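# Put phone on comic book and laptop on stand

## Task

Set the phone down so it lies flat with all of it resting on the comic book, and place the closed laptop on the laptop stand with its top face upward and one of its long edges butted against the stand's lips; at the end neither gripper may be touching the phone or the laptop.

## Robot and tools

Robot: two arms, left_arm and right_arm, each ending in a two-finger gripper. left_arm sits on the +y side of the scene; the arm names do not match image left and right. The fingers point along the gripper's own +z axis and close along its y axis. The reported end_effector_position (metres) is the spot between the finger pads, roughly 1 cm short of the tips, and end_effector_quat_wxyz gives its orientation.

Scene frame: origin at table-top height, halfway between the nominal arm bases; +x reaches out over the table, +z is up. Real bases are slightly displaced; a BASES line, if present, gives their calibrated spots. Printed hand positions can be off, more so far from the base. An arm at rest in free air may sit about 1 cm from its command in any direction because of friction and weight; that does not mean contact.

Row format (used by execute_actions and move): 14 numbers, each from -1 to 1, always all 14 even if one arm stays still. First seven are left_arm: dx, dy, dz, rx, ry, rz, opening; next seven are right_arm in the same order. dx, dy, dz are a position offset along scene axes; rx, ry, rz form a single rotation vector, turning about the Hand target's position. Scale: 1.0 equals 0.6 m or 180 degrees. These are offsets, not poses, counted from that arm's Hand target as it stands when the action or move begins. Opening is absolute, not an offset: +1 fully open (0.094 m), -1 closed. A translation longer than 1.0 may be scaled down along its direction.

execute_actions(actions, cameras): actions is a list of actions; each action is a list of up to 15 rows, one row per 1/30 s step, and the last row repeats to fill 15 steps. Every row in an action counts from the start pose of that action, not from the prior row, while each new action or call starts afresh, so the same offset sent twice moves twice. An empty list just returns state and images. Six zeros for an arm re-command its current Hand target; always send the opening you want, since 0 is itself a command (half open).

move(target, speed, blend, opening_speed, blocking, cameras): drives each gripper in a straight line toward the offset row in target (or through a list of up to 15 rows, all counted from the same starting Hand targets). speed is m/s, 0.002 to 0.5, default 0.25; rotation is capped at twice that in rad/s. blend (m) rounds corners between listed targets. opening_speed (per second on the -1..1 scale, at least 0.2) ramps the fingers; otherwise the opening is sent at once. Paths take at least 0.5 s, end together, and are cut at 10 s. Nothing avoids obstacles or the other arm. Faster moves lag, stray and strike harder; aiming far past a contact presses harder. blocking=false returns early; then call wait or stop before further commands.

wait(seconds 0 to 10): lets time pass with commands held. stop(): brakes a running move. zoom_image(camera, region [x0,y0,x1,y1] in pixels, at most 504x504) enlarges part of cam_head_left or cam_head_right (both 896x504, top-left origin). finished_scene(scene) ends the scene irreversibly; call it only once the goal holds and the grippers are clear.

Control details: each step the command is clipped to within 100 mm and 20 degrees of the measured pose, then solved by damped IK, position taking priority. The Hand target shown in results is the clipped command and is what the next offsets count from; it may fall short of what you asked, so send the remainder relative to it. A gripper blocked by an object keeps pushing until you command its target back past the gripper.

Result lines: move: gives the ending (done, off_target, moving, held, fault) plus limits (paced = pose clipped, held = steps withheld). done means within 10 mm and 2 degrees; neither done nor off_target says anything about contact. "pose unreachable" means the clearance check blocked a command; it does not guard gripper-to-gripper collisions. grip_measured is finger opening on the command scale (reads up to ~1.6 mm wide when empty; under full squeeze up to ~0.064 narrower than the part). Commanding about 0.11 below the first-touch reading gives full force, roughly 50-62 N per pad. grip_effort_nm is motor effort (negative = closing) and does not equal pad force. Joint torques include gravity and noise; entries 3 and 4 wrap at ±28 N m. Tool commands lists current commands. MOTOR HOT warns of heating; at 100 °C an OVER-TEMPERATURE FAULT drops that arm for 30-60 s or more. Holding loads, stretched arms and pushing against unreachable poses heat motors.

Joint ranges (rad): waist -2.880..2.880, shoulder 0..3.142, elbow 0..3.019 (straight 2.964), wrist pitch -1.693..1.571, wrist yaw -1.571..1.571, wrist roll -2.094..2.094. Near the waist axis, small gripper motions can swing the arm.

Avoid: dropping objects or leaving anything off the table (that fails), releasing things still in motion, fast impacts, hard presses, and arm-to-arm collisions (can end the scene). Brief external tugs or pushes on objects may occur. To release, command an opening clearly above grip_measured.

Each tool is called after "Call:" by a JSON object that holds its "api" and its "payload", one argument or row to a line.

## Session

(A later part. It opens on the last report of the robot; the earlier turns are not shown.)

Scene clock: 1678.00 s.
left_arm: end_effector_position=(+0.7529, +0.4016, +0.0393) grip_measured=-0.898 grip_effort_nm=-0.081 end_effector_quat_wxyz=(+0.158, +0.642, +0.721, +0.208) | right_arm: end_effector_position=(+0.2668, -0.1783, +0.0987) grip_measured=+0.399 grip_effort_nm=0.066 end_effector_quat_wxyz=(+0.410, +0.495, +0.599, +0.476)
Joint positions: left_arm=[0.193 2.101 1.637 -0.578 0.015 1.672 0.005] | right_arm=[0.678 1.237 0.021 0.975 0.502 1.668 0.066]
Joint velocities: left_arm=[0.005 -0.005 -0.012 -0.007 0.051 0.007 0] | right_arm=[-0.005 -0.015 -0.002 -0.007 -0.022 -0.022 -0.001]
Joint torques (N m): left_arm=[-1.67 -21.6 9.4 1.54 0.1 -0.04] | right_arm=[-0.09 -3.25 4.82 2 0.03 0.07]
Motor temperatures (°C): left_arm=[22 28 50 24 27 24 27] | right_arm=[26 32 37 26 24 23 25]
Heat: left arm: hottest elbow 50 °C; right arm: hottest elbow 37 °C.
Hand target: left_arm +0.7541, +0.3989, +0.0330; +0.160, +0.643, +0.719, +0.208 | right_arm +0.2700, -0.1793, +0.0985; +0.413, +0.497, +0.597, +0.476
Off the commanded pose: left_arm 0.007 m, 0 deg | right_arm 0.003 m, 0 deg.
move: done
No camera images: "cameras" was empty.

Call:
{"api": "move", "payload": {
  "target": [
    [-0.06,0.0,0.005,0,0,0,-0.9,0,0,0,0,0,0,0.4]
  ],
  "speed": 0.04
}}

Call:
{"api": "zoom_image", "payload": {
  "camera": "cam_head_right",
  "region": [190, 90, 370, 240]
}}

Call:
{"api": "zoom_image", "payload": {
  "camera": "cam_head_left",
  "region": [190, 90, 370, 240]
}}

Scene clock: 1684.27 s.
left_arm: end_effector_position=(+0.7188, +0.3931, +0.0191) grip_measured=-0.899 grip_effort_nm=-0.051 end_effector_quat_wxyz=(+0.152, +0.645, +0.723, +0.195) | right_arm: end_effector_position=(+0.2668, -0.1783, +0.0987) grip_measured=+0.399 grip_effort_nm=0.066 end_effector_quat_wxyz=(+0.410, +0.495, +0.599, +0.476)
Joint positions: left_arm=[0.193 2.056 1.509 -0.524 0.019 1.674 0.005] | right_arm=[0.678 1.237 0.021 0.975 0.502 1.668 0.066]
Joint velocities: left_arm=[0.005 -0.015 -0.007 -0.007 -0.037 0.037 -0.001] | right_arm=[-0.015 -0.005 -0.002 0.007 -0.007 -0.007 0.001]
Joint torques (N m): left_arm=[-1.08 -24.64 8.29 1.63 0.2 0.03] | right_arm=[-0.15 -3.25 4.79 1.98 0.03 0.06]
Motor temperatures (°C): left_arm=[22 29 49 24 27 24 27] | right_arm=[26 32 37 26 24 23 25]
Heat: left arm: hottest elbow 49 °C; right arm: hottest elbow 37 °C.
Hand target: left_arm +0.7180, +0.3994, +0.0363; +0.160, +0.643, +0.719, +0.208 | right_arm +0.2700, -0.1793, +0.0985; +0.413, +0.497, +0.597, +0.476
Off the commanded pose: left_arm 0.018 m, 2 deg | right_arm 0.003 m, 0 deg.
move: off_target (left_arm)

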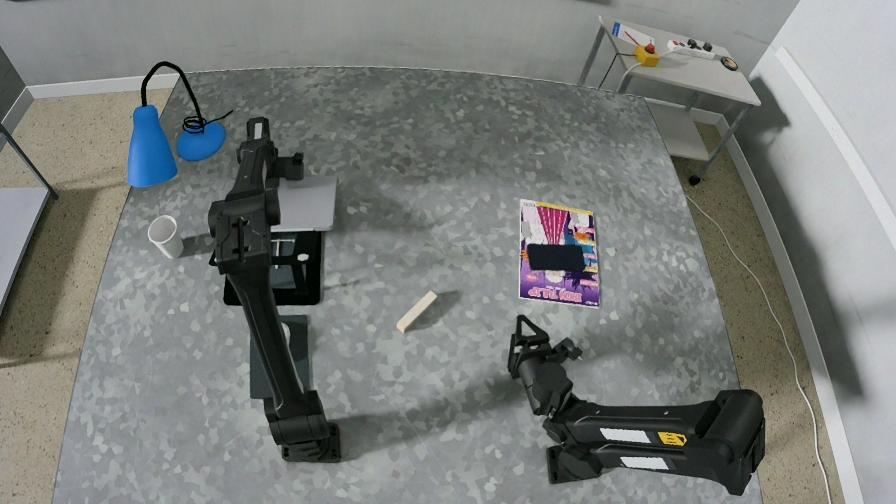

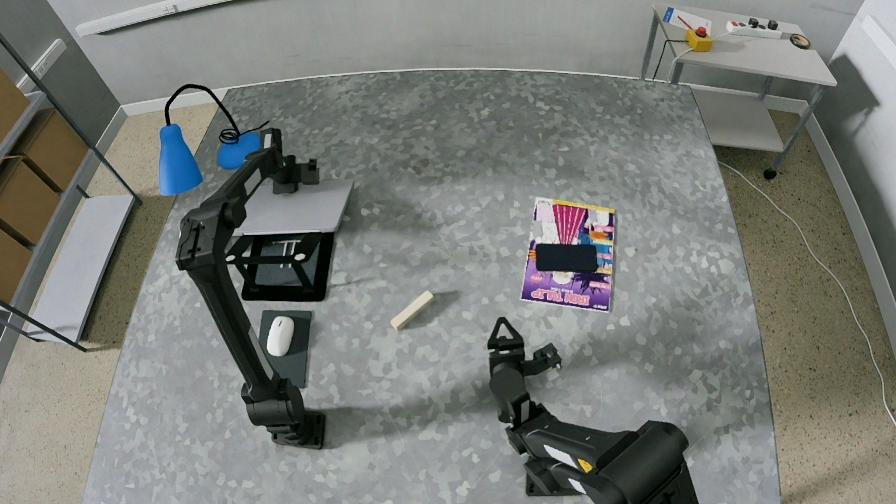

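Scaled by 2.800.

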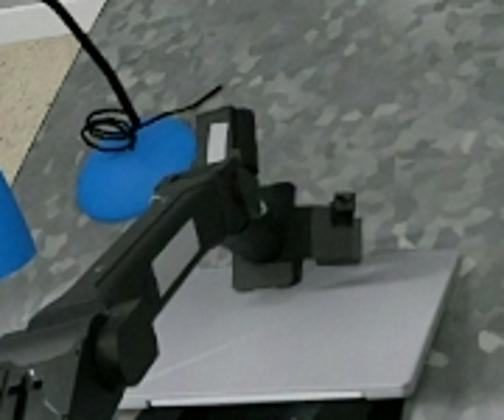

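Scaled by 2.800.

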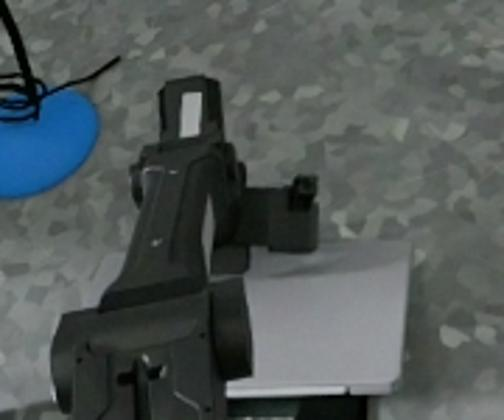

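Call:
{"api": "move", "payload": {
  "target": [
    [0.0,0.0,0.045,-0.005,0.03,0,-0.9,0,0,0,0,0,0,0.4]
  ],
  "speed": 0.05,
  "cameras": []
}}

Scene clock: 1687.63 s.
left_arm: end_effector_position=(+0.7028, +0.3895, +0.0330) grip_measured=-0.899 grip_effort_nm=-0.051 end_effector_quat_wxyz=(+0.120, +0.654, +0.731, +0.152) | right_arm: end_effector_position=(+0.2668, -0.1783, +0.0987) grip_measured=+0.399 grip_effort_nm=0.066 end_effector_quat_wxyz=(+0.410, +0.495, +0.599, +0.476)
Joint positions: left_arm=[0.193 2.041 1.56 -0.699 0.019 1.677 0.005] | right_arm=[0.678 1.237 0.021 0.975 0.502 1.668 0.066]
Joint velocities: left_arm=[-0.005 0.005 -0.017 -0.007 0.022 -0.051 0] | right_arm=[-0.005 -0.015 -0.002 0.007 0.007 -0.037 0]
Joint torques (N m): left_arm=[-0.44 -23.47 14.11 0.08 -0.11 0.08] | right_arm=[-0.09 -3.19 4.82 1.99 0.03 0.06]
Motor temperatures (°C): left_arm=[22 29 49 24 27 24 27] | right_arm=[26 32 37 26 24 23 25]
Heat: left arm: hottest elbow 49 °C; right arm: hottest elbow 37 °C.
Hand target: left_arm +0.7184, +0.3996, +0.0630; +0.131, +0.651, +0.728, +0.172 | right_arm +0.2700, -0.1793, +0.0985; +0.413, +0.497, +0.597, +0.476
Off the commanded pose: left_arm 0.035 m, 3 deg | right_arm 0.003 m, 0 deg.
move: off_target (left_arm)
No camera images: "cameras" was empty.

Call:
{"api": "zoom_image", "payload": {
  "camera": "cam_head_right",
  "region": [190, 90, 370, 240]
}}

Call:
{"api": "execute_actions", "payload": {
  "actions": []
}}

Call:
{"api": "zoom_image", "payload": {
  "camera": "cam_head_right",
  "region": [190, 90, 370, 240]
}}

Scaled by 2.800.

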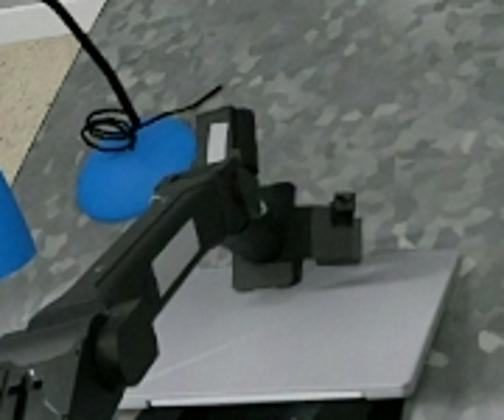

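Scene clock: 1690.03 s.
left_arm: end_effector_position=(+0.7028, +0.3895, +0.0331) grip_measured=-0.899 grip_effort_nm=-0.046 end_effector_quat_wxyz=(+0.120, +0.654, +0.731, +0.152) | right_arm: end_effector_position=(+0.2668, -0.1783, +0.0987) grip_measured=+0.399 grip_effort_nm=0.061 end_effector_quat_wxyz=(+0.410, +0.495, +0.599, +0.476)
Joint positions: left_arm=[0.193 2.041 1.56 -0.7 0.019 1.677 0.005] | right_arm=[0.678 1.237 0.021 0.975 0.502 1.668 0.066]
Joint velocities: left_arm=[-0.005 -0.015 0.012 -0.002 0.051 0.081 -0.001] | right_arm=[0.005 0.005 -0.022 0.002 -0.051 0.037 0]
Joint torques (N m): left_arm=[-1.26 -23.06 14.19 0.36 -0.1 0] | right_arm=[-0.21 -3.25 4.81 1.99 0.03 0.07]
Motor temperatures (°C): left_arm=[22 29 49 24 27 24 27] | right_arm=[26 32 37 26 24 23 25]
Heat: left arm: hottest elbow 49 °C; right arm: hottest elbow 37 °C.
Hand target: left_arm +0.7185, +0.3996, +0.0631; +0.131, +0.651, +0.728, +0.173 | right_arm +0.2700, -0.1793, +0.0985; +0.413, +0.497, +0.597, +0.476
Tool commands: left_gripper/opening=-0.9 right_gripper/opening=+0.4
Off the commanded pose: left_arm 0.035 m, 3 deg | right_arm 0.003 m, 0 deg.

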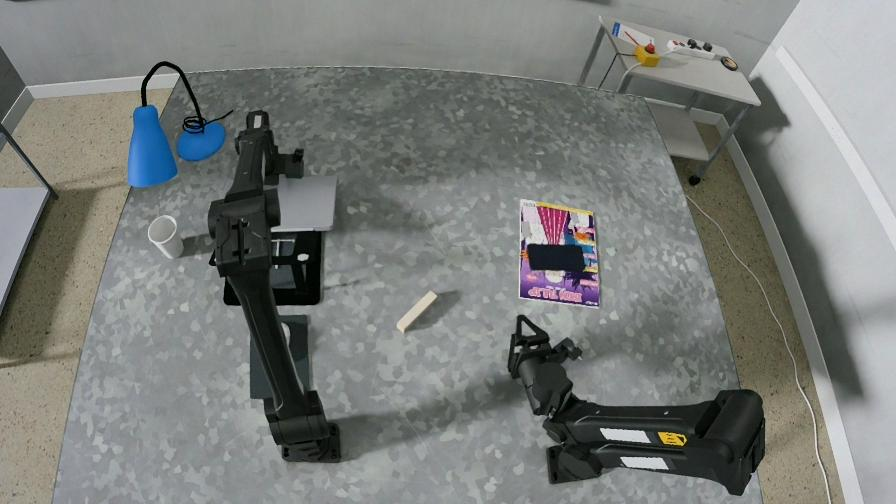

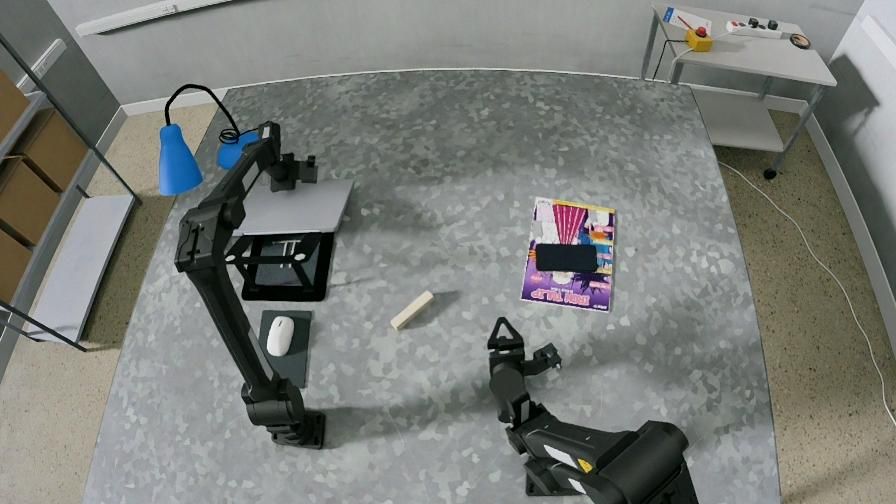

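Scaled by 2.800.

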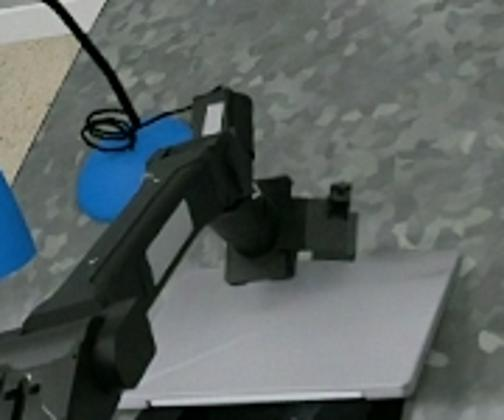

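Call:
{"api": "move", "payload": {
  "target": [
    [-0.08,0.0,-0.01,0,0,0,-0.9,0,0,0,0,0,0,0.4]
  ],
  "speed": 0.04
}}

Call:
{"api": "zoom_image", "payload": {
  "camera": "cam_head_right",
  "region": [190, 90, 370, 240]
}}

Scene clock: 1694.17 s.
left_arm: end_effector_position=(+0.6734, +0.3912, +0.0438) grip_measured=-0.899 grip_effort_nm=-0.051 end_effector_quat_wxyz=(+0.124, +0.654, +0.728, +0.161) | right_arm: end_effector_position=(+0.2668, -0.1783, +0.0987) grip_measured=+0.399 grip_effort_nm=0.071 end_effector_quat_wxyz=(+0.410, +0.495, +0.599, +0.476)
Joint positions: left_arm=[0.205 1.955 1.444 -0.651 0.02 1.693 0.005] | right_arm=[0.678 1.237 0.021 0.975 0.502 1.668 0.066]
Joint velocities: left_arm=[-0.005 -0.005 -0.007 -0.012 0.022 0.037 -0.001] | right_arm=[-0.005 -0.005 -0.007 -0.002 -0.051 -0.007 0]
Joint torques (N m): left_arm=[-0.32 -23.94 8.49 1.26 0.16 0.12] | right_arm=[-0.21 -3.25 4.79 1.99 0.03 0.07]
Motor temperatures (°C): left_arm=[22 30 48 24 27 24 27] | right_arm=[26 32 37 26 24 23 25]
Heat: left arm: hottest elbow 48 °C; right arm: hottest elbow 37 °C.
Hand target: left_arm +0.6703, +0.4004, +0.0575; +0.130, +0.651, +0.728, +0.173 | right_arm +0.2700, -0.1793, +0.0985; +0.413, +0.497, +0.597, +0.476
Off the commanded pose: left_arm 0.016 m, 2 deg | right_arm 0.003 m, 0 deg.
move: off_target (left_arm)

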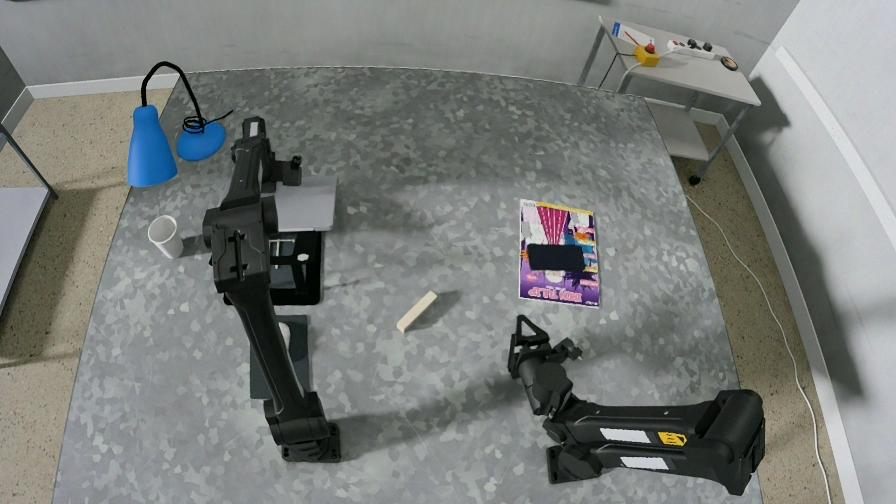

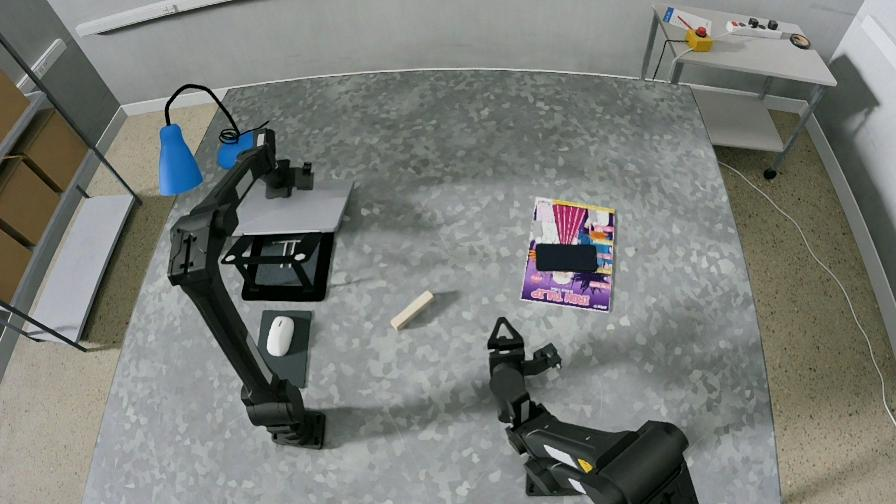

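Scaled by 2.800.

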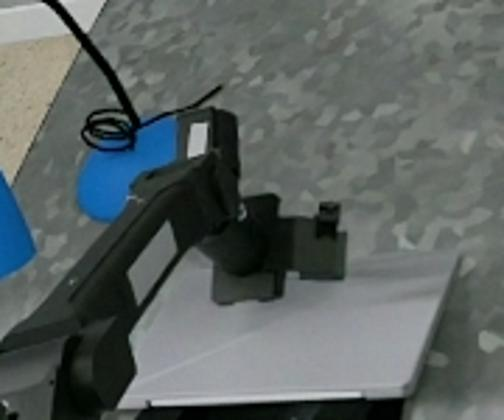

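Call:
{"api": "zoom_image", "payload": {
  "camera": "cam_head_left",
  "region": [220, 140, 350, 240]
}}

Call:
{"api": "zoom_image", "payload": {
  "camera": "cam_head_right",
  "region": [240, 140, 370, 240]
}}

Scaled by 3.877.

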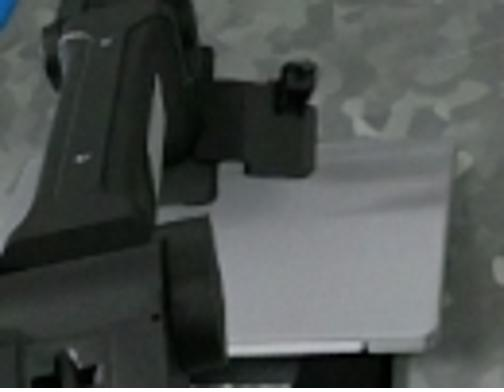

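Scaled by 3.877.

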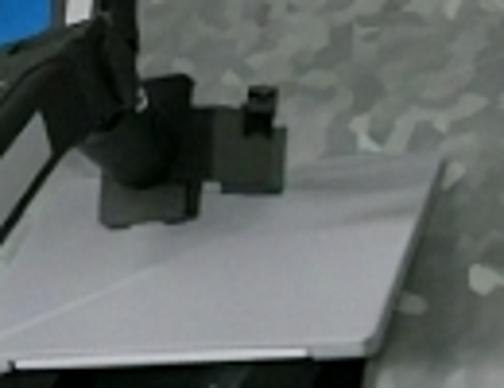

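Call:
{"api": "move", "payload": {
  "target": [
    [-0.04,0.0,-0.02,0,0,0,-0.9,0,0,0,0,0,0,0.4]
  ],
  "speed": 0.04
}}

Call:
{"api": "zoom_image", "payload": {
  "camera": "cam_head_right",
  "region": [240, 140, 370, 240]
}}

Scene clock: 1708.23 s.
left_arm: end_effector_position=(+0.6579, +0.3919, +0.0477) grip_measured=-0.899 grip_effort_nm=-0.051 end_effector_quat_wxyz=(+0.135, +0.653, +0.724, +0.176) | right_arm: end_effector_position=(+0.2668, -0.1783, +0.0987) grip_measured=+0.399 grip_effort_nm=0.061 end_effector_quat_wxyz=(+0.410, +0.495, +0.599, +0.476)
Joint positions: left_arm=[0.214 1.903 1.361 -0.582 0.026 1.703 0.005] | right_arm=[0.678 1.237 0.021 0.975 0.502 1.668 0.066]
Joint velocities: left_arm=[0.005 0.015 -0.027 0.007 0.037 -0.022 0] | right_arm=[0.005 -0.005 0.002 0.012 -0.081 0.022 0]
Joint torques (N m): left_arm=[-0.15 -21.01 7.04 0.79 0.09 0.1] | right_arm=[-0.21 -3.25 4.78 2.02 0.03 0.07]
Motor temperatures (°C): left_arm=[22 29 46 24 27 24 27] | right_arm=[26 32 37 26 24 23 25]
Heat: left arm: hottest elbow 46 °C; right arm: hottest elbow 37 °C.
Hand target: left_arm +0.6461, +0.4005, +0.0457; +0.130, +0.651, +0.728, +0.173 | right_arm +0.2700, -0.1793, +0.0985; +0.413, +0.497, +0.597, +0.476
Off the commanded pose: left_arm 0.015 m, 1 deg | right_arm 0.003 m, 0 deg.
move: off_target (left_arm)

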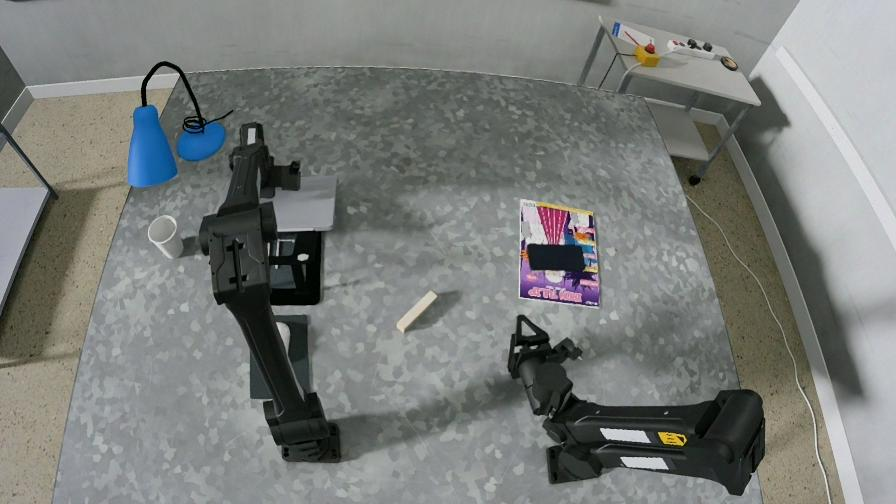

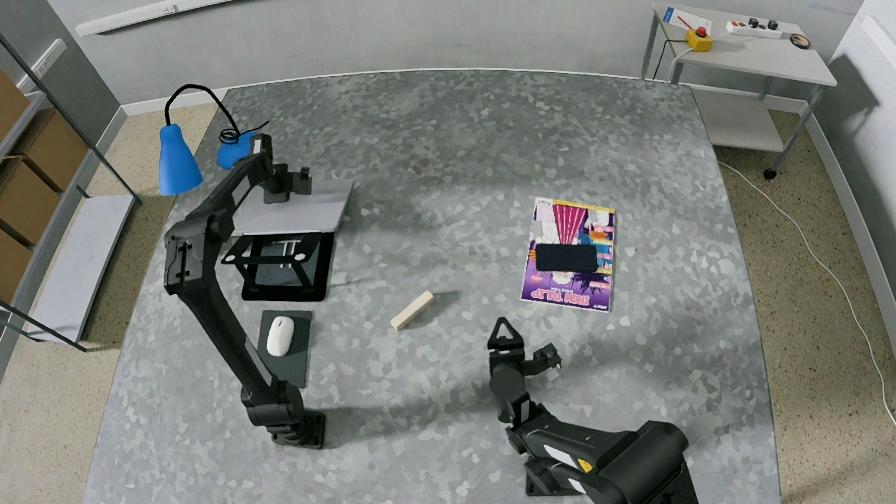

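Scaled by 3.877.

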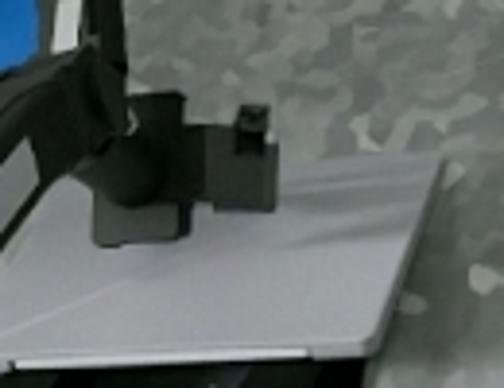

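Call:
{"api": "move", "payload": {
  "target": [
    [0.0,0.0,0.1,0,0,0,-0.9,0,0,0,0,0,0,0.4],
    [0.17,0.0,0.07,0,0,0,-0.9,0,0,0,0,0,0,0.4]
  ],
  "speed": 0.08
}}

Call:
{"api": "zoom_image", "payload": {
  "camera": "cam_head_right",
  "region": [230, 120, 370, 240]
}}

Call:
{"api": "zoom_image", "payload": {
  "camera": "cam_head_left",
  "region": [220, 120, 360, 240]
}}

Scene clock: 1715.83 s.
left_arm: end_effector_position=(+0.7234, +0.4016, +0.0652) grip_measured=-0.899 grip_effort_nm=-0.051 end_effector_quat_wxyz=(+0.117, +0.654, +0.732, +0.154) | right_arm: end_effector_position=(+0.2668, -0.1783, +0.0987) grip_measured=+0.399 grip_effort_nm=0.066 end_effector_quat_wxyz=(+0.410, +0.495, +0.599, +0.476)
Joint positions: left_arm=[0.202 2.062 1.688 -0.808 0.015 1.685 0.005] | right_arm=[0.678 1.237 0.021 0.975 0.502 1.668 0.066]
Joint velocities: left_arm=[-0.015 0.005 -0.002 0.002 0.037 -0.007 0] | right_arm=[-0.005 0.015 0.002 -0.007 0.022 0.022 0.001]
Joint torques (N m): left_arm=[-1.9 -21.95 16.51 0.58 -0.08 -0.13] | right_arm=[-0.21 -3.19 4.82 2.02 0.03 0.07]
Motor temperatures (°C): left_arm=[22 30 46 24 27 24 27] | right_arm=[26 32 37 26 24 23 25]
Heat: left arm: hottest elbow 46 °C; right arm: hottest elbow 37 °C.
Hand target: left_arm +0.7487, +0.3994, +0.0867; +0.131, +0.651, +0.728, +0.172 | right_arm +0.2700, -0.1793, +0.0985; +0.413, +0.497, +0.597, +0.476
Off the commanded pose: left_arm 0.033 m, 3 deg | right_arm 0.003 m, 0 deg.
move: off_target (left_arm)

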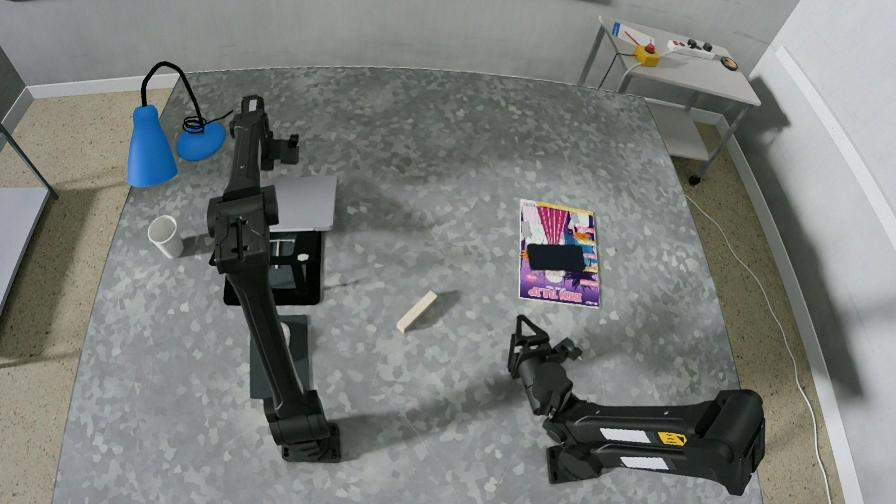

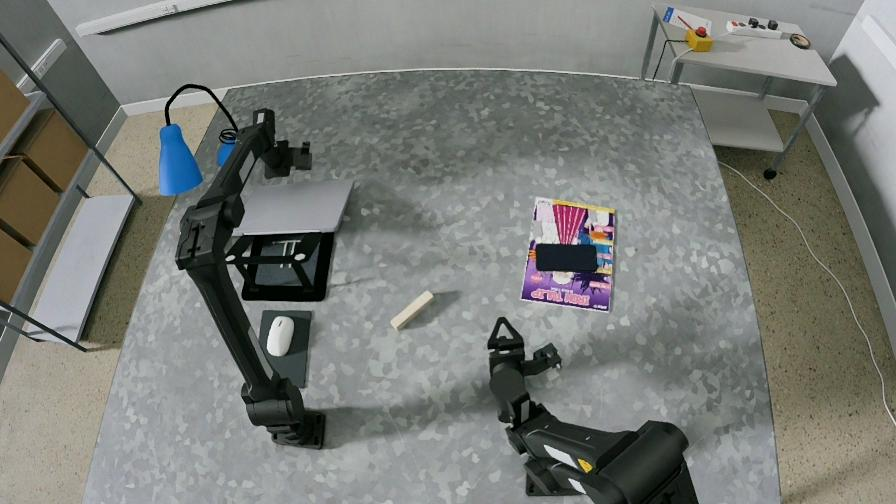

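Scaled by 3.600.

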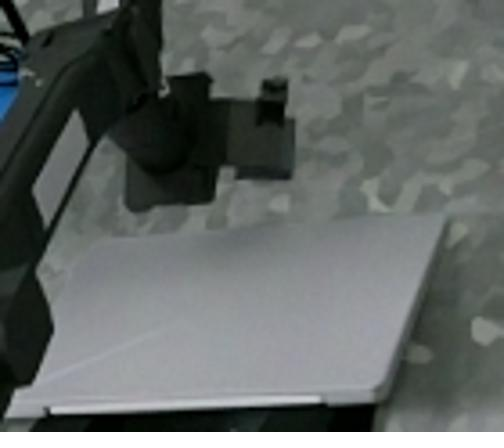

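Scaled by 3.600.

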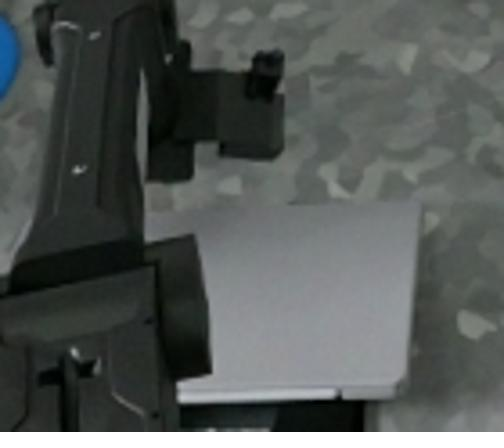

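Call:
{"api": "move", "payload": {
  "target": [
    [0.02,0.0,-0.06,0,0,0,-0.9,0,0,0,0,0,0,0.4],
    [0.02,0.0,-0.09,0,0,0,-0.9,0,0,0,0,0,0,0.4]
  ],
  "speed": 0.05,
  "cameras": []
}}

Scene clock: 1719.43 s.
left_arm: end_effector_position=(+0.7325, +0.4024, +0.0193) grip_measured=-0.899 grip_effort_nm=-0.046 end_effector_quat_wxyz=(+0.114, +0.653, +0.733, +0.151) | right_arm: end_effector_position=(+0.2668, -0.1783, +0.0987) grip_measured=+0.399 grip_effort_nm=0.066 end_effector_quat_wxyz=(+0.410, +0.495, +0.599, +0.476)
Joint positions: left_arm=[0.199 2.137 1.688 -0.74 0.012 1.681 0.005] | right_arm=[0.678 1.237 0.021 0.975 0.502 1.668 0.066]
Joint velocities: left_arm=[-0.005 0.005 -0.002 0.012 0.007 -0.037 0.001] | right_arm=[-0.015 -0.024 -0.002 0.002 0.022 -0.037 0]
Joint torques (N m): left_arm=[-2.14 -22.12 15.39 1.33 -0.02 -0.15] | right_arm=[-0.26 -3.19 4.82 2 0.04 0.06]
Motor temperatures (°C): left_arm=[22 30 47 24 27 24 27] | right_arm=[26 32 37 26 24 23 25]
Heat: left arm: hottest elbow 47 °C; right arm: hottest elbow 37 °C.
Hand target: left_arm +0.7603, +0.3990, +0.0328; +0.130, +0.651, +0.728, +0.173 | right_arm +0.2700, -0.1793, +0.0985; +0.413, +0.497, +0.597, +0.476
Off the commanded pose: left_arm 0.031 m, 3 deg | right_arm 0.003 m, 0 deg.
move: off_target (left_arm)
No camera images: "cameras" was empty.

Call:
{"api": "move", "payload": {
  "target": [
    [-0.06,0.0,-0.01,0,0,0,-0.9,0,0,0,0,0,0,0.4]
  ],
  "speed": 0.04,
  "cameras": []
}}

Scene clock: 1725.33 s.
left_arm: end_effector_position=(+0.7270, +0.4011, +0.0188) grip_measured=-0.899 grip_effort_nm=-0.037 end_effector_quat_wxyz=(+0.126, +0.650, +0.730, +0.168) | right_arm: end_effector_position=(+0.2668, -0.1783, +0.0987) grip_measured=+0.399 grip_effort_nm=0.066 end_effector_quat_wxyz=(+0.410, +0.495, +0.599, +0.476)
Joint positions: left_arm=[0.199 2.106 1.62 -0.661 0.012 1.681 0.005] | right_arm=[0.678 1.237 0.021 0.975 0.502 1.668 0.066]
Joint velocities: left_arm=[-0.005 0.005 -0.002 -0.002 -0.051 -0.051 -0.001] | right_arm=[0.005 0.005 0.002 -0.007 -0.095 -0.022 0]
Joint torques (N m): left_arm=[-1.2 -24.23 7.97 1.1 0.09 -0.03] | right_arm=[-0.21 -3.25 4.82 2 0.04 0.07]
Motor temperatures (°C): left_arm=[22 30 47 24 27 24 27] | right_arm=[26 31 37 26 24 23 25]
Heat: left arm: hottest elbow 47 °C; right arm: hottest elbow 37 °C.
Hand target: left_arm +0.7242, +0.3995, +0.0271; +0.131, +0.651, +0.728, +0.173 | right_arm +0.2700, -0.1793, +0.0985; +0.413, +0.497, +0.597, +0.476
Off the commanded pose: left_arm 0.009 m, 1 deg | right_arm 0.003 m, 0 deg.
move: done
No camera images: "cameras" was empty.

Call:
{"api": "move", "payload": {
  "target": [
    [-0.035,0.0,0.003,0,0,0,-0.9,0,0,0,0,0,0,0.4]
  ],
  "speed": 0.03,
  "cameras": []
}}

Scene clock: 1728.07 s.
left_arm: end_effector_position=(+0.7123, +0.3972, +0.0242) grip_measured=-0.899 grip_effort_nm=-0.042 end_effector_quat_wxyz=(+0.132, +0.650, +0.728, +0.174) | right_arm: end_effector_position=(+0.2668, -0.1783, +0.0987) grip_measured=+0.399 grip_effort_nm=0.066 end_effector_quat_wxyz=(+0.410, +0.495, +0.599, +0.476)
Joint positions: left_arm=[0.199 2.058 1.547 -0.619 0.015 1.683 0.005] | right_arm=[0.678 1.237 0.021 0.975 0.502 1.668 0.066]
Joint velocities: left_arm=[-0.015 -0.015 0.007 -0.007 -0.081 -0.051 -0.001] | right_arm=[-0.005 -0.015 -0.012 -0.007 -0.081 -0.022 0]
Joint torques (N m): left_arm=[-1.32 -23.82 7.45 0.72 0.14 0.1] | right_arm=[-0.09 -3.14 4.83 2.02 0.03 0.06]
Motor temperatures (°C): left_arm=[22 31 47 24 27 24 27] | right_arm=[26 31 37 26 24 23 25]
Heat: left arm: hottest elbow 47 °C; right arm: hottest elbow 37 °C.
Hand target: left_arm +0.7031, +0.3998, +0.0292; +0.130, +0.651, +0.728, +0.173 | right_arm +0.2700, -0.1793, +0.0985; +0.413, +0.497, +0.597, +0.476
Off the commanded pose: left_arm 0.010 m, 0 deg | right_arm 0.003 m, 0 deg.
move: done
No camera images: "cameras" was empty.

Call:
{"api": "move", "payload": {
  "target": [
    [-0.03,0.0,-0.018,0,0,0,-0.9,0,0,0,0,0,0,0.4]
  ],
  "speed": 0.03
}}

Call:
{"api": "zoom_image", "payload": {
  "camera": "cam_head_right",
  "region": [230, 120, 370, 240]
}}

Scene clock: 1731.03 s.
left_arm: end_effector_position=(+0.7056, +0.3955, +0.0289) grip_measured=-0.899 grip_effort_nm=-0.037 end_effector_quat_wxyz=(+0.145, +0.649, +0.722, +0.190) | right_arm: end_effector_position=(+0.2668, -0.1783, +0.0987) grip_measured=+0.399 grip_effort_nm=0.066 end_effector_quat_wxyz=(+0.410, +0.495, +0.599, +0.476)
Joint positions: left_arm=[0.2 2.021 1.486 -0.554 0.019 1.688 0.005] | right_arm=[0.678 1.237 0.021 0.975 0.502 1.668 0.066]
Joint velocities: left_arm=[-0.005 -0.015 0.002 0.017 0.007 0.051 0] | right_arm=[-0.024 -0.005 -0.002 -0.012 0.051 0.007 0]
Joint torques (N m): left_arm=[-0.73 -23.12 6.11 0.08 0.07 0.09] | right_arm=[-0.21 -3.31 4.81 1.99 0.03 0.07]
Motor temperatures (°C): left_arm=[22 31 46 24 27 24 27] | right_arm=[26 31 37 26 24 23 25]
Heat: left arm: hottest elbow 46 °C; right arm: hottest elbow 37 °C.
Hand target: left_arm +0.6849, +0.4000, +0.0185; +0.130, +0.651, +0.728, +0.173 | right_arm +0.2700, -0.1793, +0.0985; +0.413, +0.497, +0.597, +0.476
Off the commanded pose: left_arm 0.023 m, 3 deg | right_arm 0.003 m, 0 deg.
move: off_target (left_arm)

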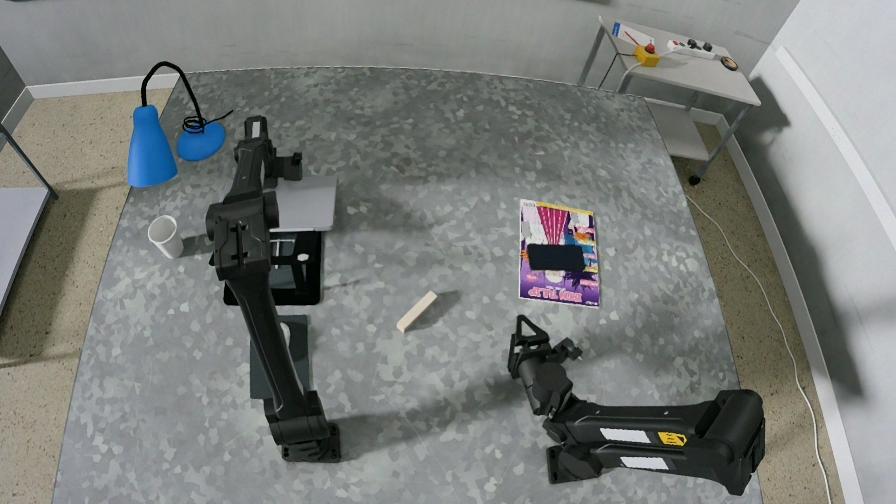

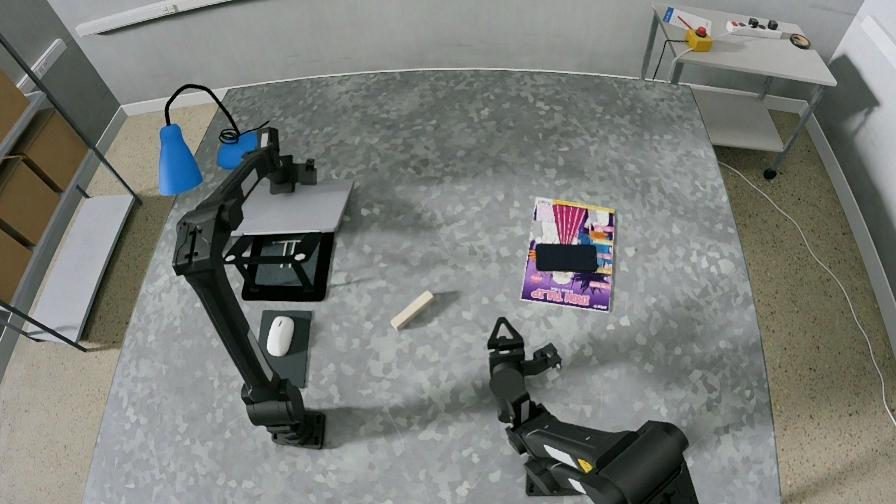

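Scaled by 3.600.

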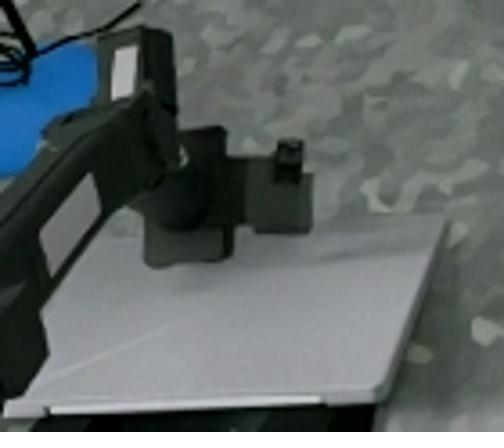

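Call:
{"api": "move", "payload": {
  "target": [
    [0.0,0.0,0.1,0,0,0,-0.9,0,0,0,0,0,0,0.4],
    [0.12,0.0,0.12,-0.017,0.1,0,-0.9,0,0,0,0,0,0,0.4]
  ],
  "speed": 0.08,
  "cameras": []
}}

Scene clock: 1739.90 s.
left_arm: end_effector_position=(+0.7386, +0.4048, +0.0729) grip_measured=-0.899 grip_effort_nm=-0.032 end_effector_quat_wxyz=(+0.019, +0.666, +0.745, +0.032) | right_arm: end_effector_position=(+0.2668, -0.1783, +0.0987) grip_measured=+0.399 grip_effort_nm=0.066 end_effector_quat_wxyz=(+0.410, +0.495, +0.599, +0.476)
Joint positions: left_arm=[0.196 2.309 2.186 -1.373 -0.006 1.684 0.005] | right_arm=[0.678 1.237 0.021 0.975 0.502 1.668 0.066]
Joint velocities: left_arm=[-0.005 0.005 -0.012 0.012 0.007 0.022 0] | right_arm=[-0.005 -0.005 -0.012 -0.002 0.007 -0.037 0.001]
Joint torques (N m): left_arm=[-2.96 -24 16.58 -0.03 -0.08 -0.09] | right_arm=[-0.15 -3.25 4.82 1.99 0.03 0.06]
Motor temperatures (°C): left_arm=[22 31 46 24 27 24 27] | right_arm=[26 31 37 26 24 23 25]
Heat: left arm: hottest elbow 46 °C; right arm: hottest elbow 37 °C.
Hand target: left_arm +0.7586, +0.3994, +0.0892; +0.031, +0.667, +0.743, +0.051 | right_arm +0.2700, -0.1793, +0.0985; +0.413, +0.497, +0.597, +0.476
Off the commanded pose: left_arm 0.026 m, 2 deg | right_arm 0.003 m, 0 deg.
move: off_target (left_arm)
No camera images: "cameras" was empty.

Call:
{"api": "move", "payload": {
  "target": [
    [0.0,0.0,-0.06,0,0,0,-0.9,0,0,0,0,0,0,0.4]
  ],
  "speed": 0.05,
  "cameras": []
}}

Scene clock: 1743.57 s.
left_arm: end_effector_position=(+0.7505, +0.4076, +0.0573) grip_measured=-0.899 grip_effort_nm=-0.037 end_effector_quat_wxyz=(+0.028, +0.665, +0.745, +0.046) | right_arm: end_effector_position=(+0.2668, -0.1783, +0.0987) grip_measured=+0.399 grip_effort_nm=0.071 end_effector_quat_wxyz=(+0.410, +0.495, +0.599, +0.476)
Joint positions: left_arm=[0.196 2.333 2.187 -1.317 -0.007 1.684 0.005] | right_arm=[0.678 1.237 0.021 0.975 0.502 1.668 0.066]
Joint velocities: left_arm=[-0.005 -0.005 -0.017 0.007 0.051 -0.022 0] | right_arm=[0.005 0.005 -0.007 -0.007 -0.051 0.007 -0.001]
Joint torques (N m): left_arm=[-3.08 -24.94 11.19 0.77 -0.1 -0.1] | right_arm=[-0.21 -3.25 4.81 1.99 0.03 0.07]
Motor temperatures (°C): left_arm=[22 31 47 24 27 24 27] | right_arm=[26 31 37 26 24 23 25]
Heat: left arm: hottest elbow 47 °C; right arm: hottest elbow 37 °C.
Hand target: left_arm +0.7583, +0.3991, +0.0534; +0.031, +0.667, +0.743, +0.051 | right_arm +0.2700, -0.1793, +0.0985; +0.413, +0.497, +0.597, +0.476
Off the commanded pose: left_arm 0.012 m, 1 deg | right_arm 0.003 m, 0 deg.
move: off_target (left_arm)
No camera images: "cameras" was empty.

Call:
{"api": "move", "payload": {
  "target": [
    [0.0,0.0,-0.03,0,0,0,-0.9,0,0,0,0,0,0,0.4]
  ],
  "speed": 0.05
}}

Call:
{"api": "zoom_image", "payload": {
  "camera": "cam_head_right",
  "region": [230, 120, 370, 240]
}}

Scene clock: 1748.40 s.
left_arm: end_effector_position=(+0.7560, +0.4089, +0.0468) grip_measured=-0.899 grip_effort_nm=-0.032 end_effector_quat_wxyz=(+0.034, +0.665, +0.744, +0.053) | right_arm: end_effector_position=(+0.2668, -0.1783, +0.0987) grip_measured=+0.399 grip_effort_nm=0.066 end_effector_quat_wxyz=(+0.410, +0.495, +0.599, +0.476)
Joint positions: left_arm=[0.196 2.344 2.177 -1.279 -0.007 1.684 0.005] | right_arm=[0.678 1.237 0.021 0.975 0.502 1.668 0.066]
Joint velocities: left_arm=[-0.005 -0.005 -0.007 0.007 -0.051 0.007 -0.001] | right_arm=[-0.015 -0.015 -0.012 -0.017 -0.007 0.007 0]
Joint torques (N m): left_arm=[-2.61 -25.52 9.5 0.95 -0.08 -0.11] | right_arm=[-0.21 -3.19 4.79 1.99 0.03 0.06]
Motor temperatures (°C): left_arm=[22 32 46 24 27 24 27] | right_arm=[26 31 37 26 24 23 25]
Heat: left arm: hottest elbow 46 °C; right arm: hottest elbow 37 °C.
Hand target: left_arm +0.7580, +0.3989, +0.0352; +0.031, +0.667, +0.743, +0.051 | right_arm +0.2700, -0.1793, +0.0985; +0.413, +0.497, +0.597, +0.476
Off the commanded pose: left_arm 0.015 m, 1 deg | right_arm 0.003 m, 0 deg.
move: off_target (left_arm)

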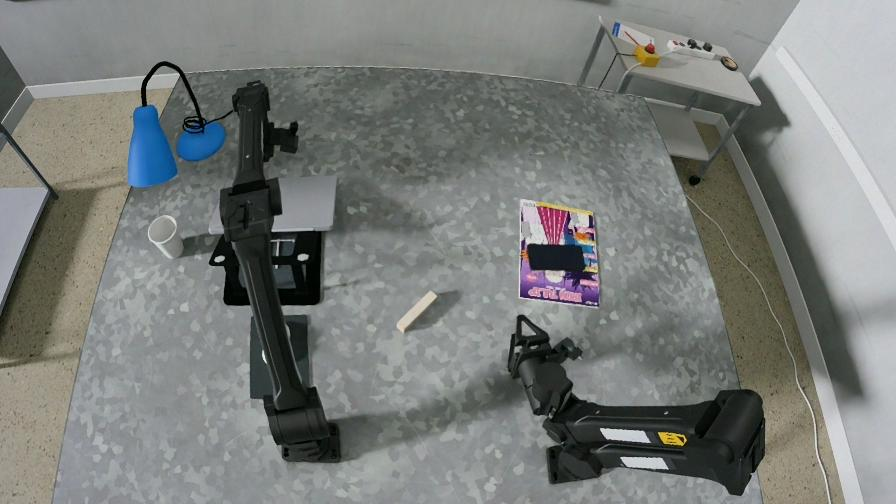

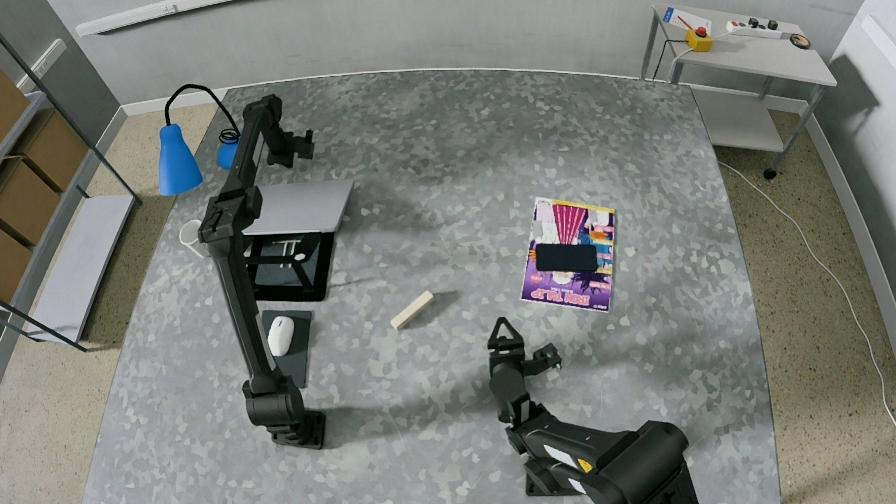

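Scaled by 3.600.

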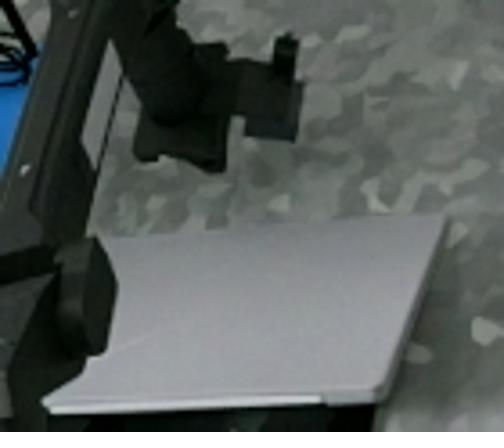

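Call:
{"api": "move", "payload": {
  "target": [
    [-0.01,0.0,-0.03,0,0,0,-0.9,0,0,0,0,0,0,0.4]
  ],
  "speed": 0.05,
  "cameras": []
}}

Scene clock: 1752.00 s.
left_arm: end_effector_position=(+0.7503, +0.4073, +0.0242) grip_measured=-0.899 grip_effort_nm=-0.037 end_effector_quat_wxyz=(+0.032, +0.665, +0.744, +0.051) | right_arm: end_effector_position=(+0.2668, -0.1783, +0.0987) grip_measured=+0.399 grip_effort_nm=0.061 end_effector_quat_wxyz=(+0.410, +0.495, +0.599, +0.476)
Joint positions: left_arm=[0.196 2.344 2.117 -1.224 -0.007 1.684 0.005] | right_arm=[0.678 1.237 0.021 0.975 0.502 1.668 0.066]
Joint velocities: left_arm=[-0.005 0.005 -0.007 -0.032 0.022 -0.081 -0.001] | right_arm=[-0.005 -0.005 -0.007 0.002 0.066 0.037 -0.001]
Joint torques (N m): left_arm=[-2.2 -25.47 9.2 0.81 -0.09 -0.07] | right_arm=[-0.15 -3.25 4.79 1.99 0.03 0.06]
Motor temperatures (°C): left_arm=[22 31 46 24 27 24 27] | right_arm=[26 31 37 26 24 23 25]
Heat: left arm: hottest elbow 46 °C; right arm: hottest elbow 37 °C.
Hand target: left_arm +0.7519, +0.3986, +0.0174; +0.031, +0.667, +0.743, +0.051 | right_arm +0.2700, -0.1793, +0.0985; +0.413, +0.497, +0.597, +0.476
Off the commanded pose: left_arm 0.011 m, 0 deg | right_arm 0.003 m, 0 deg.
move: off_target (left_arm)
No camera images: "cameras" was empty.

Call:
{"api": "move", "payload": {
  "target": [
    [-0.05,0.0,0.02,0,0,0,-0.9,0,0,0,0,0,0,0.4]
  ],
  "speed": 0.04,
  "cameras": []
}}

Scene clock: 1755.73 s.
left_arm: end_effector_position=(+0.7225, +0.4012, +0.0174) grip_measured=-0.899 grip_effort_nm=-0.032 end_effector_quat_wxyz=(+0.026, +0.666, +0.745, +0.043) | right_arm: end_effector_position=(+0.2668, -0.1783, +0.0987) grip_measured=+0.399 grip_effort_nm=0.061 end_effector_quat_wxyz=(+0.410, +0.495, +0.599, +0.476)
Joint positions: left_arm=[0.196 2.274 1.973 -1.17 -0.008 1.684 0.005] | right_arm=[0.678 1.237 0.021 0.975 0.502 1.668 0.066]
Joint velocities: left_arm=[-0.005 -0.005 -0.002 -0.012 -0.095 -0.051 0] | right_arm=[-0.005 -0.015 -0.007 0.007 -0.022 -0.037 0]
Joint torques (N m): left_arm=[-1.32 -27.11 8.36 0.76 -0.04 0.03] | right_arm=[-0.15 -3.19 4.79 2 0.04 0.06]
Motor temperatures (°C): left_arm=[22 31 45 24 27 24 27] | right_arm=[26 31 37 26 24 23 25]
Heat: left arm: hottest elbow 45 °C; right arm: hottest elbow 37 °C.
Hand target: left_arm +0.7217, +0.3991, +0.0294; +0.031, +0.667, +0.743, +0.050 | right_arm +0.2700, -0.1793, +0.0985; +0.413, +0.497, +0.597, +0.476
Off the commanded pose: left_arm 0.012 m, 1 deg | right_arm 0.003 m, 0 deg.
move: off_target (left_arm)
No camera images: "cameras" was empty.

Call:
{"api": "move", "payload": {
  "target": [
    [-0.03,0.0,0.02,0,0,0,-0.9,0,0,0,0,0,0,0.4]
  ],
  "speed": 0.04
}}

Call:
{"api": "zoom_image", "payload": {
  "camera": "cam_head_right",
  "region": [230, 120, 370, 240]
}}

Scene clock: 1758.67 s.
left_arm: end_effector_position=(+0.7105, +0.3984, +0.0269) grip_measured=-0.899 grip_effort_nm=-0.032 end_effector_quat_wxyz=(+0.030, +0.665, +0.744, +0.049) | right_arm: end_effector_position=(+0.2668, -0.1783, +0.0987) grip_measured=+0.399 grip_effort_nm=0.066 end_effector_quat_wxyz=(+0.410, +0.495, +0.599, +0.476)
Joint positions: left_arm=[0.196 2.22 1.902 -1.138 -0.008 1.684 0.005] | right_arm=[0.678 1.237 0.021 0.975 0.502 1.668 0.066]
Joint velocities: left_arm=[0.015 -0.005 0.012 -0.002 -0.037 0.051 0] | right_arm=[-0.005 0.024 -0.012 0.002 -0.007 -0.037 0]
Joint torques (N m): left_arm=[-0.5 -26.52 7.9 0.08 0.04 0.11] | right_arm=[-0.21 -3.19 4.82 2.02 0.03 0.07]
Motor temperatures (°C): left_arm=[22 32 45 24 27 24 27] | right_arm=[26 31 37 26 24 23 25]
Heat: left arm: hottest elbow 45 °C; right arm: hottest elbow 37 °C.
Hand target: left_arm +0.7038, +0.3994, +0.0416; +0.031, +0.667, +0.743, +0.051 | right_arm +0.2700, -0.1793, +0.0985; +0.413, +0.497, +0.597, +0.476
Off the commanded pose: left_arm 0.016 m, 0 deg | right_arm 0.003 m, 0 deg.
move: off_target (left_arm)

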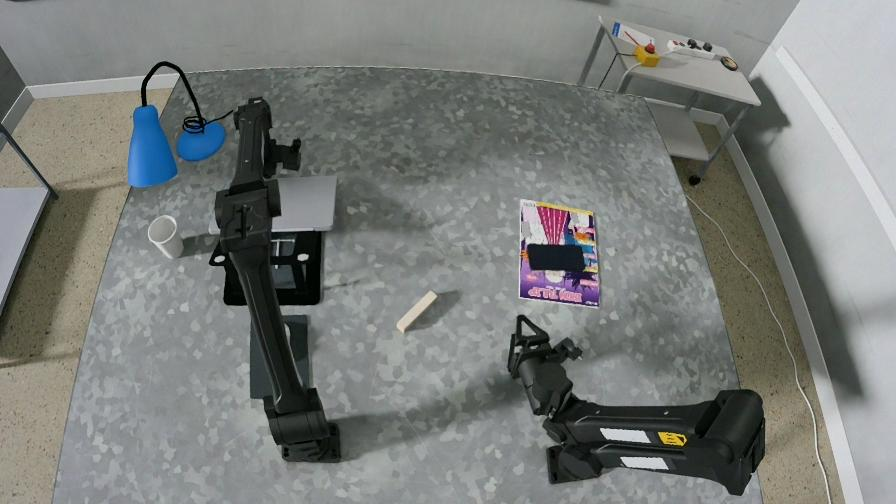

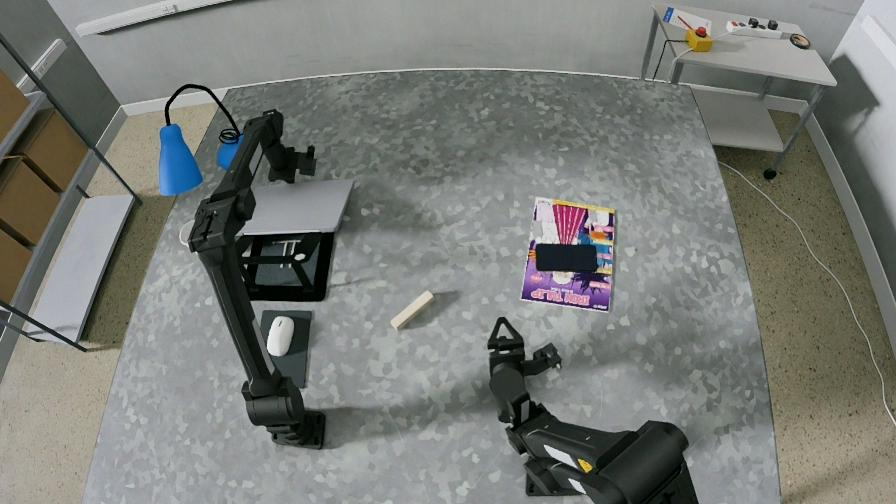

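Scaled by 3.600.

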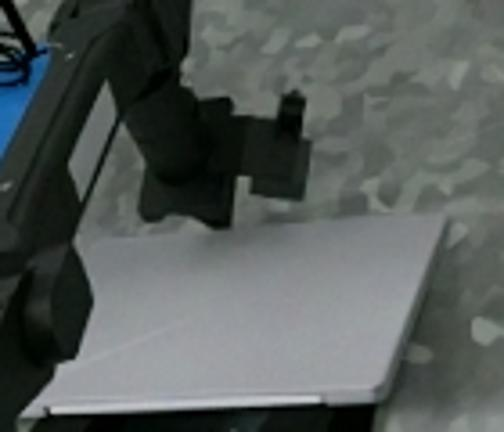

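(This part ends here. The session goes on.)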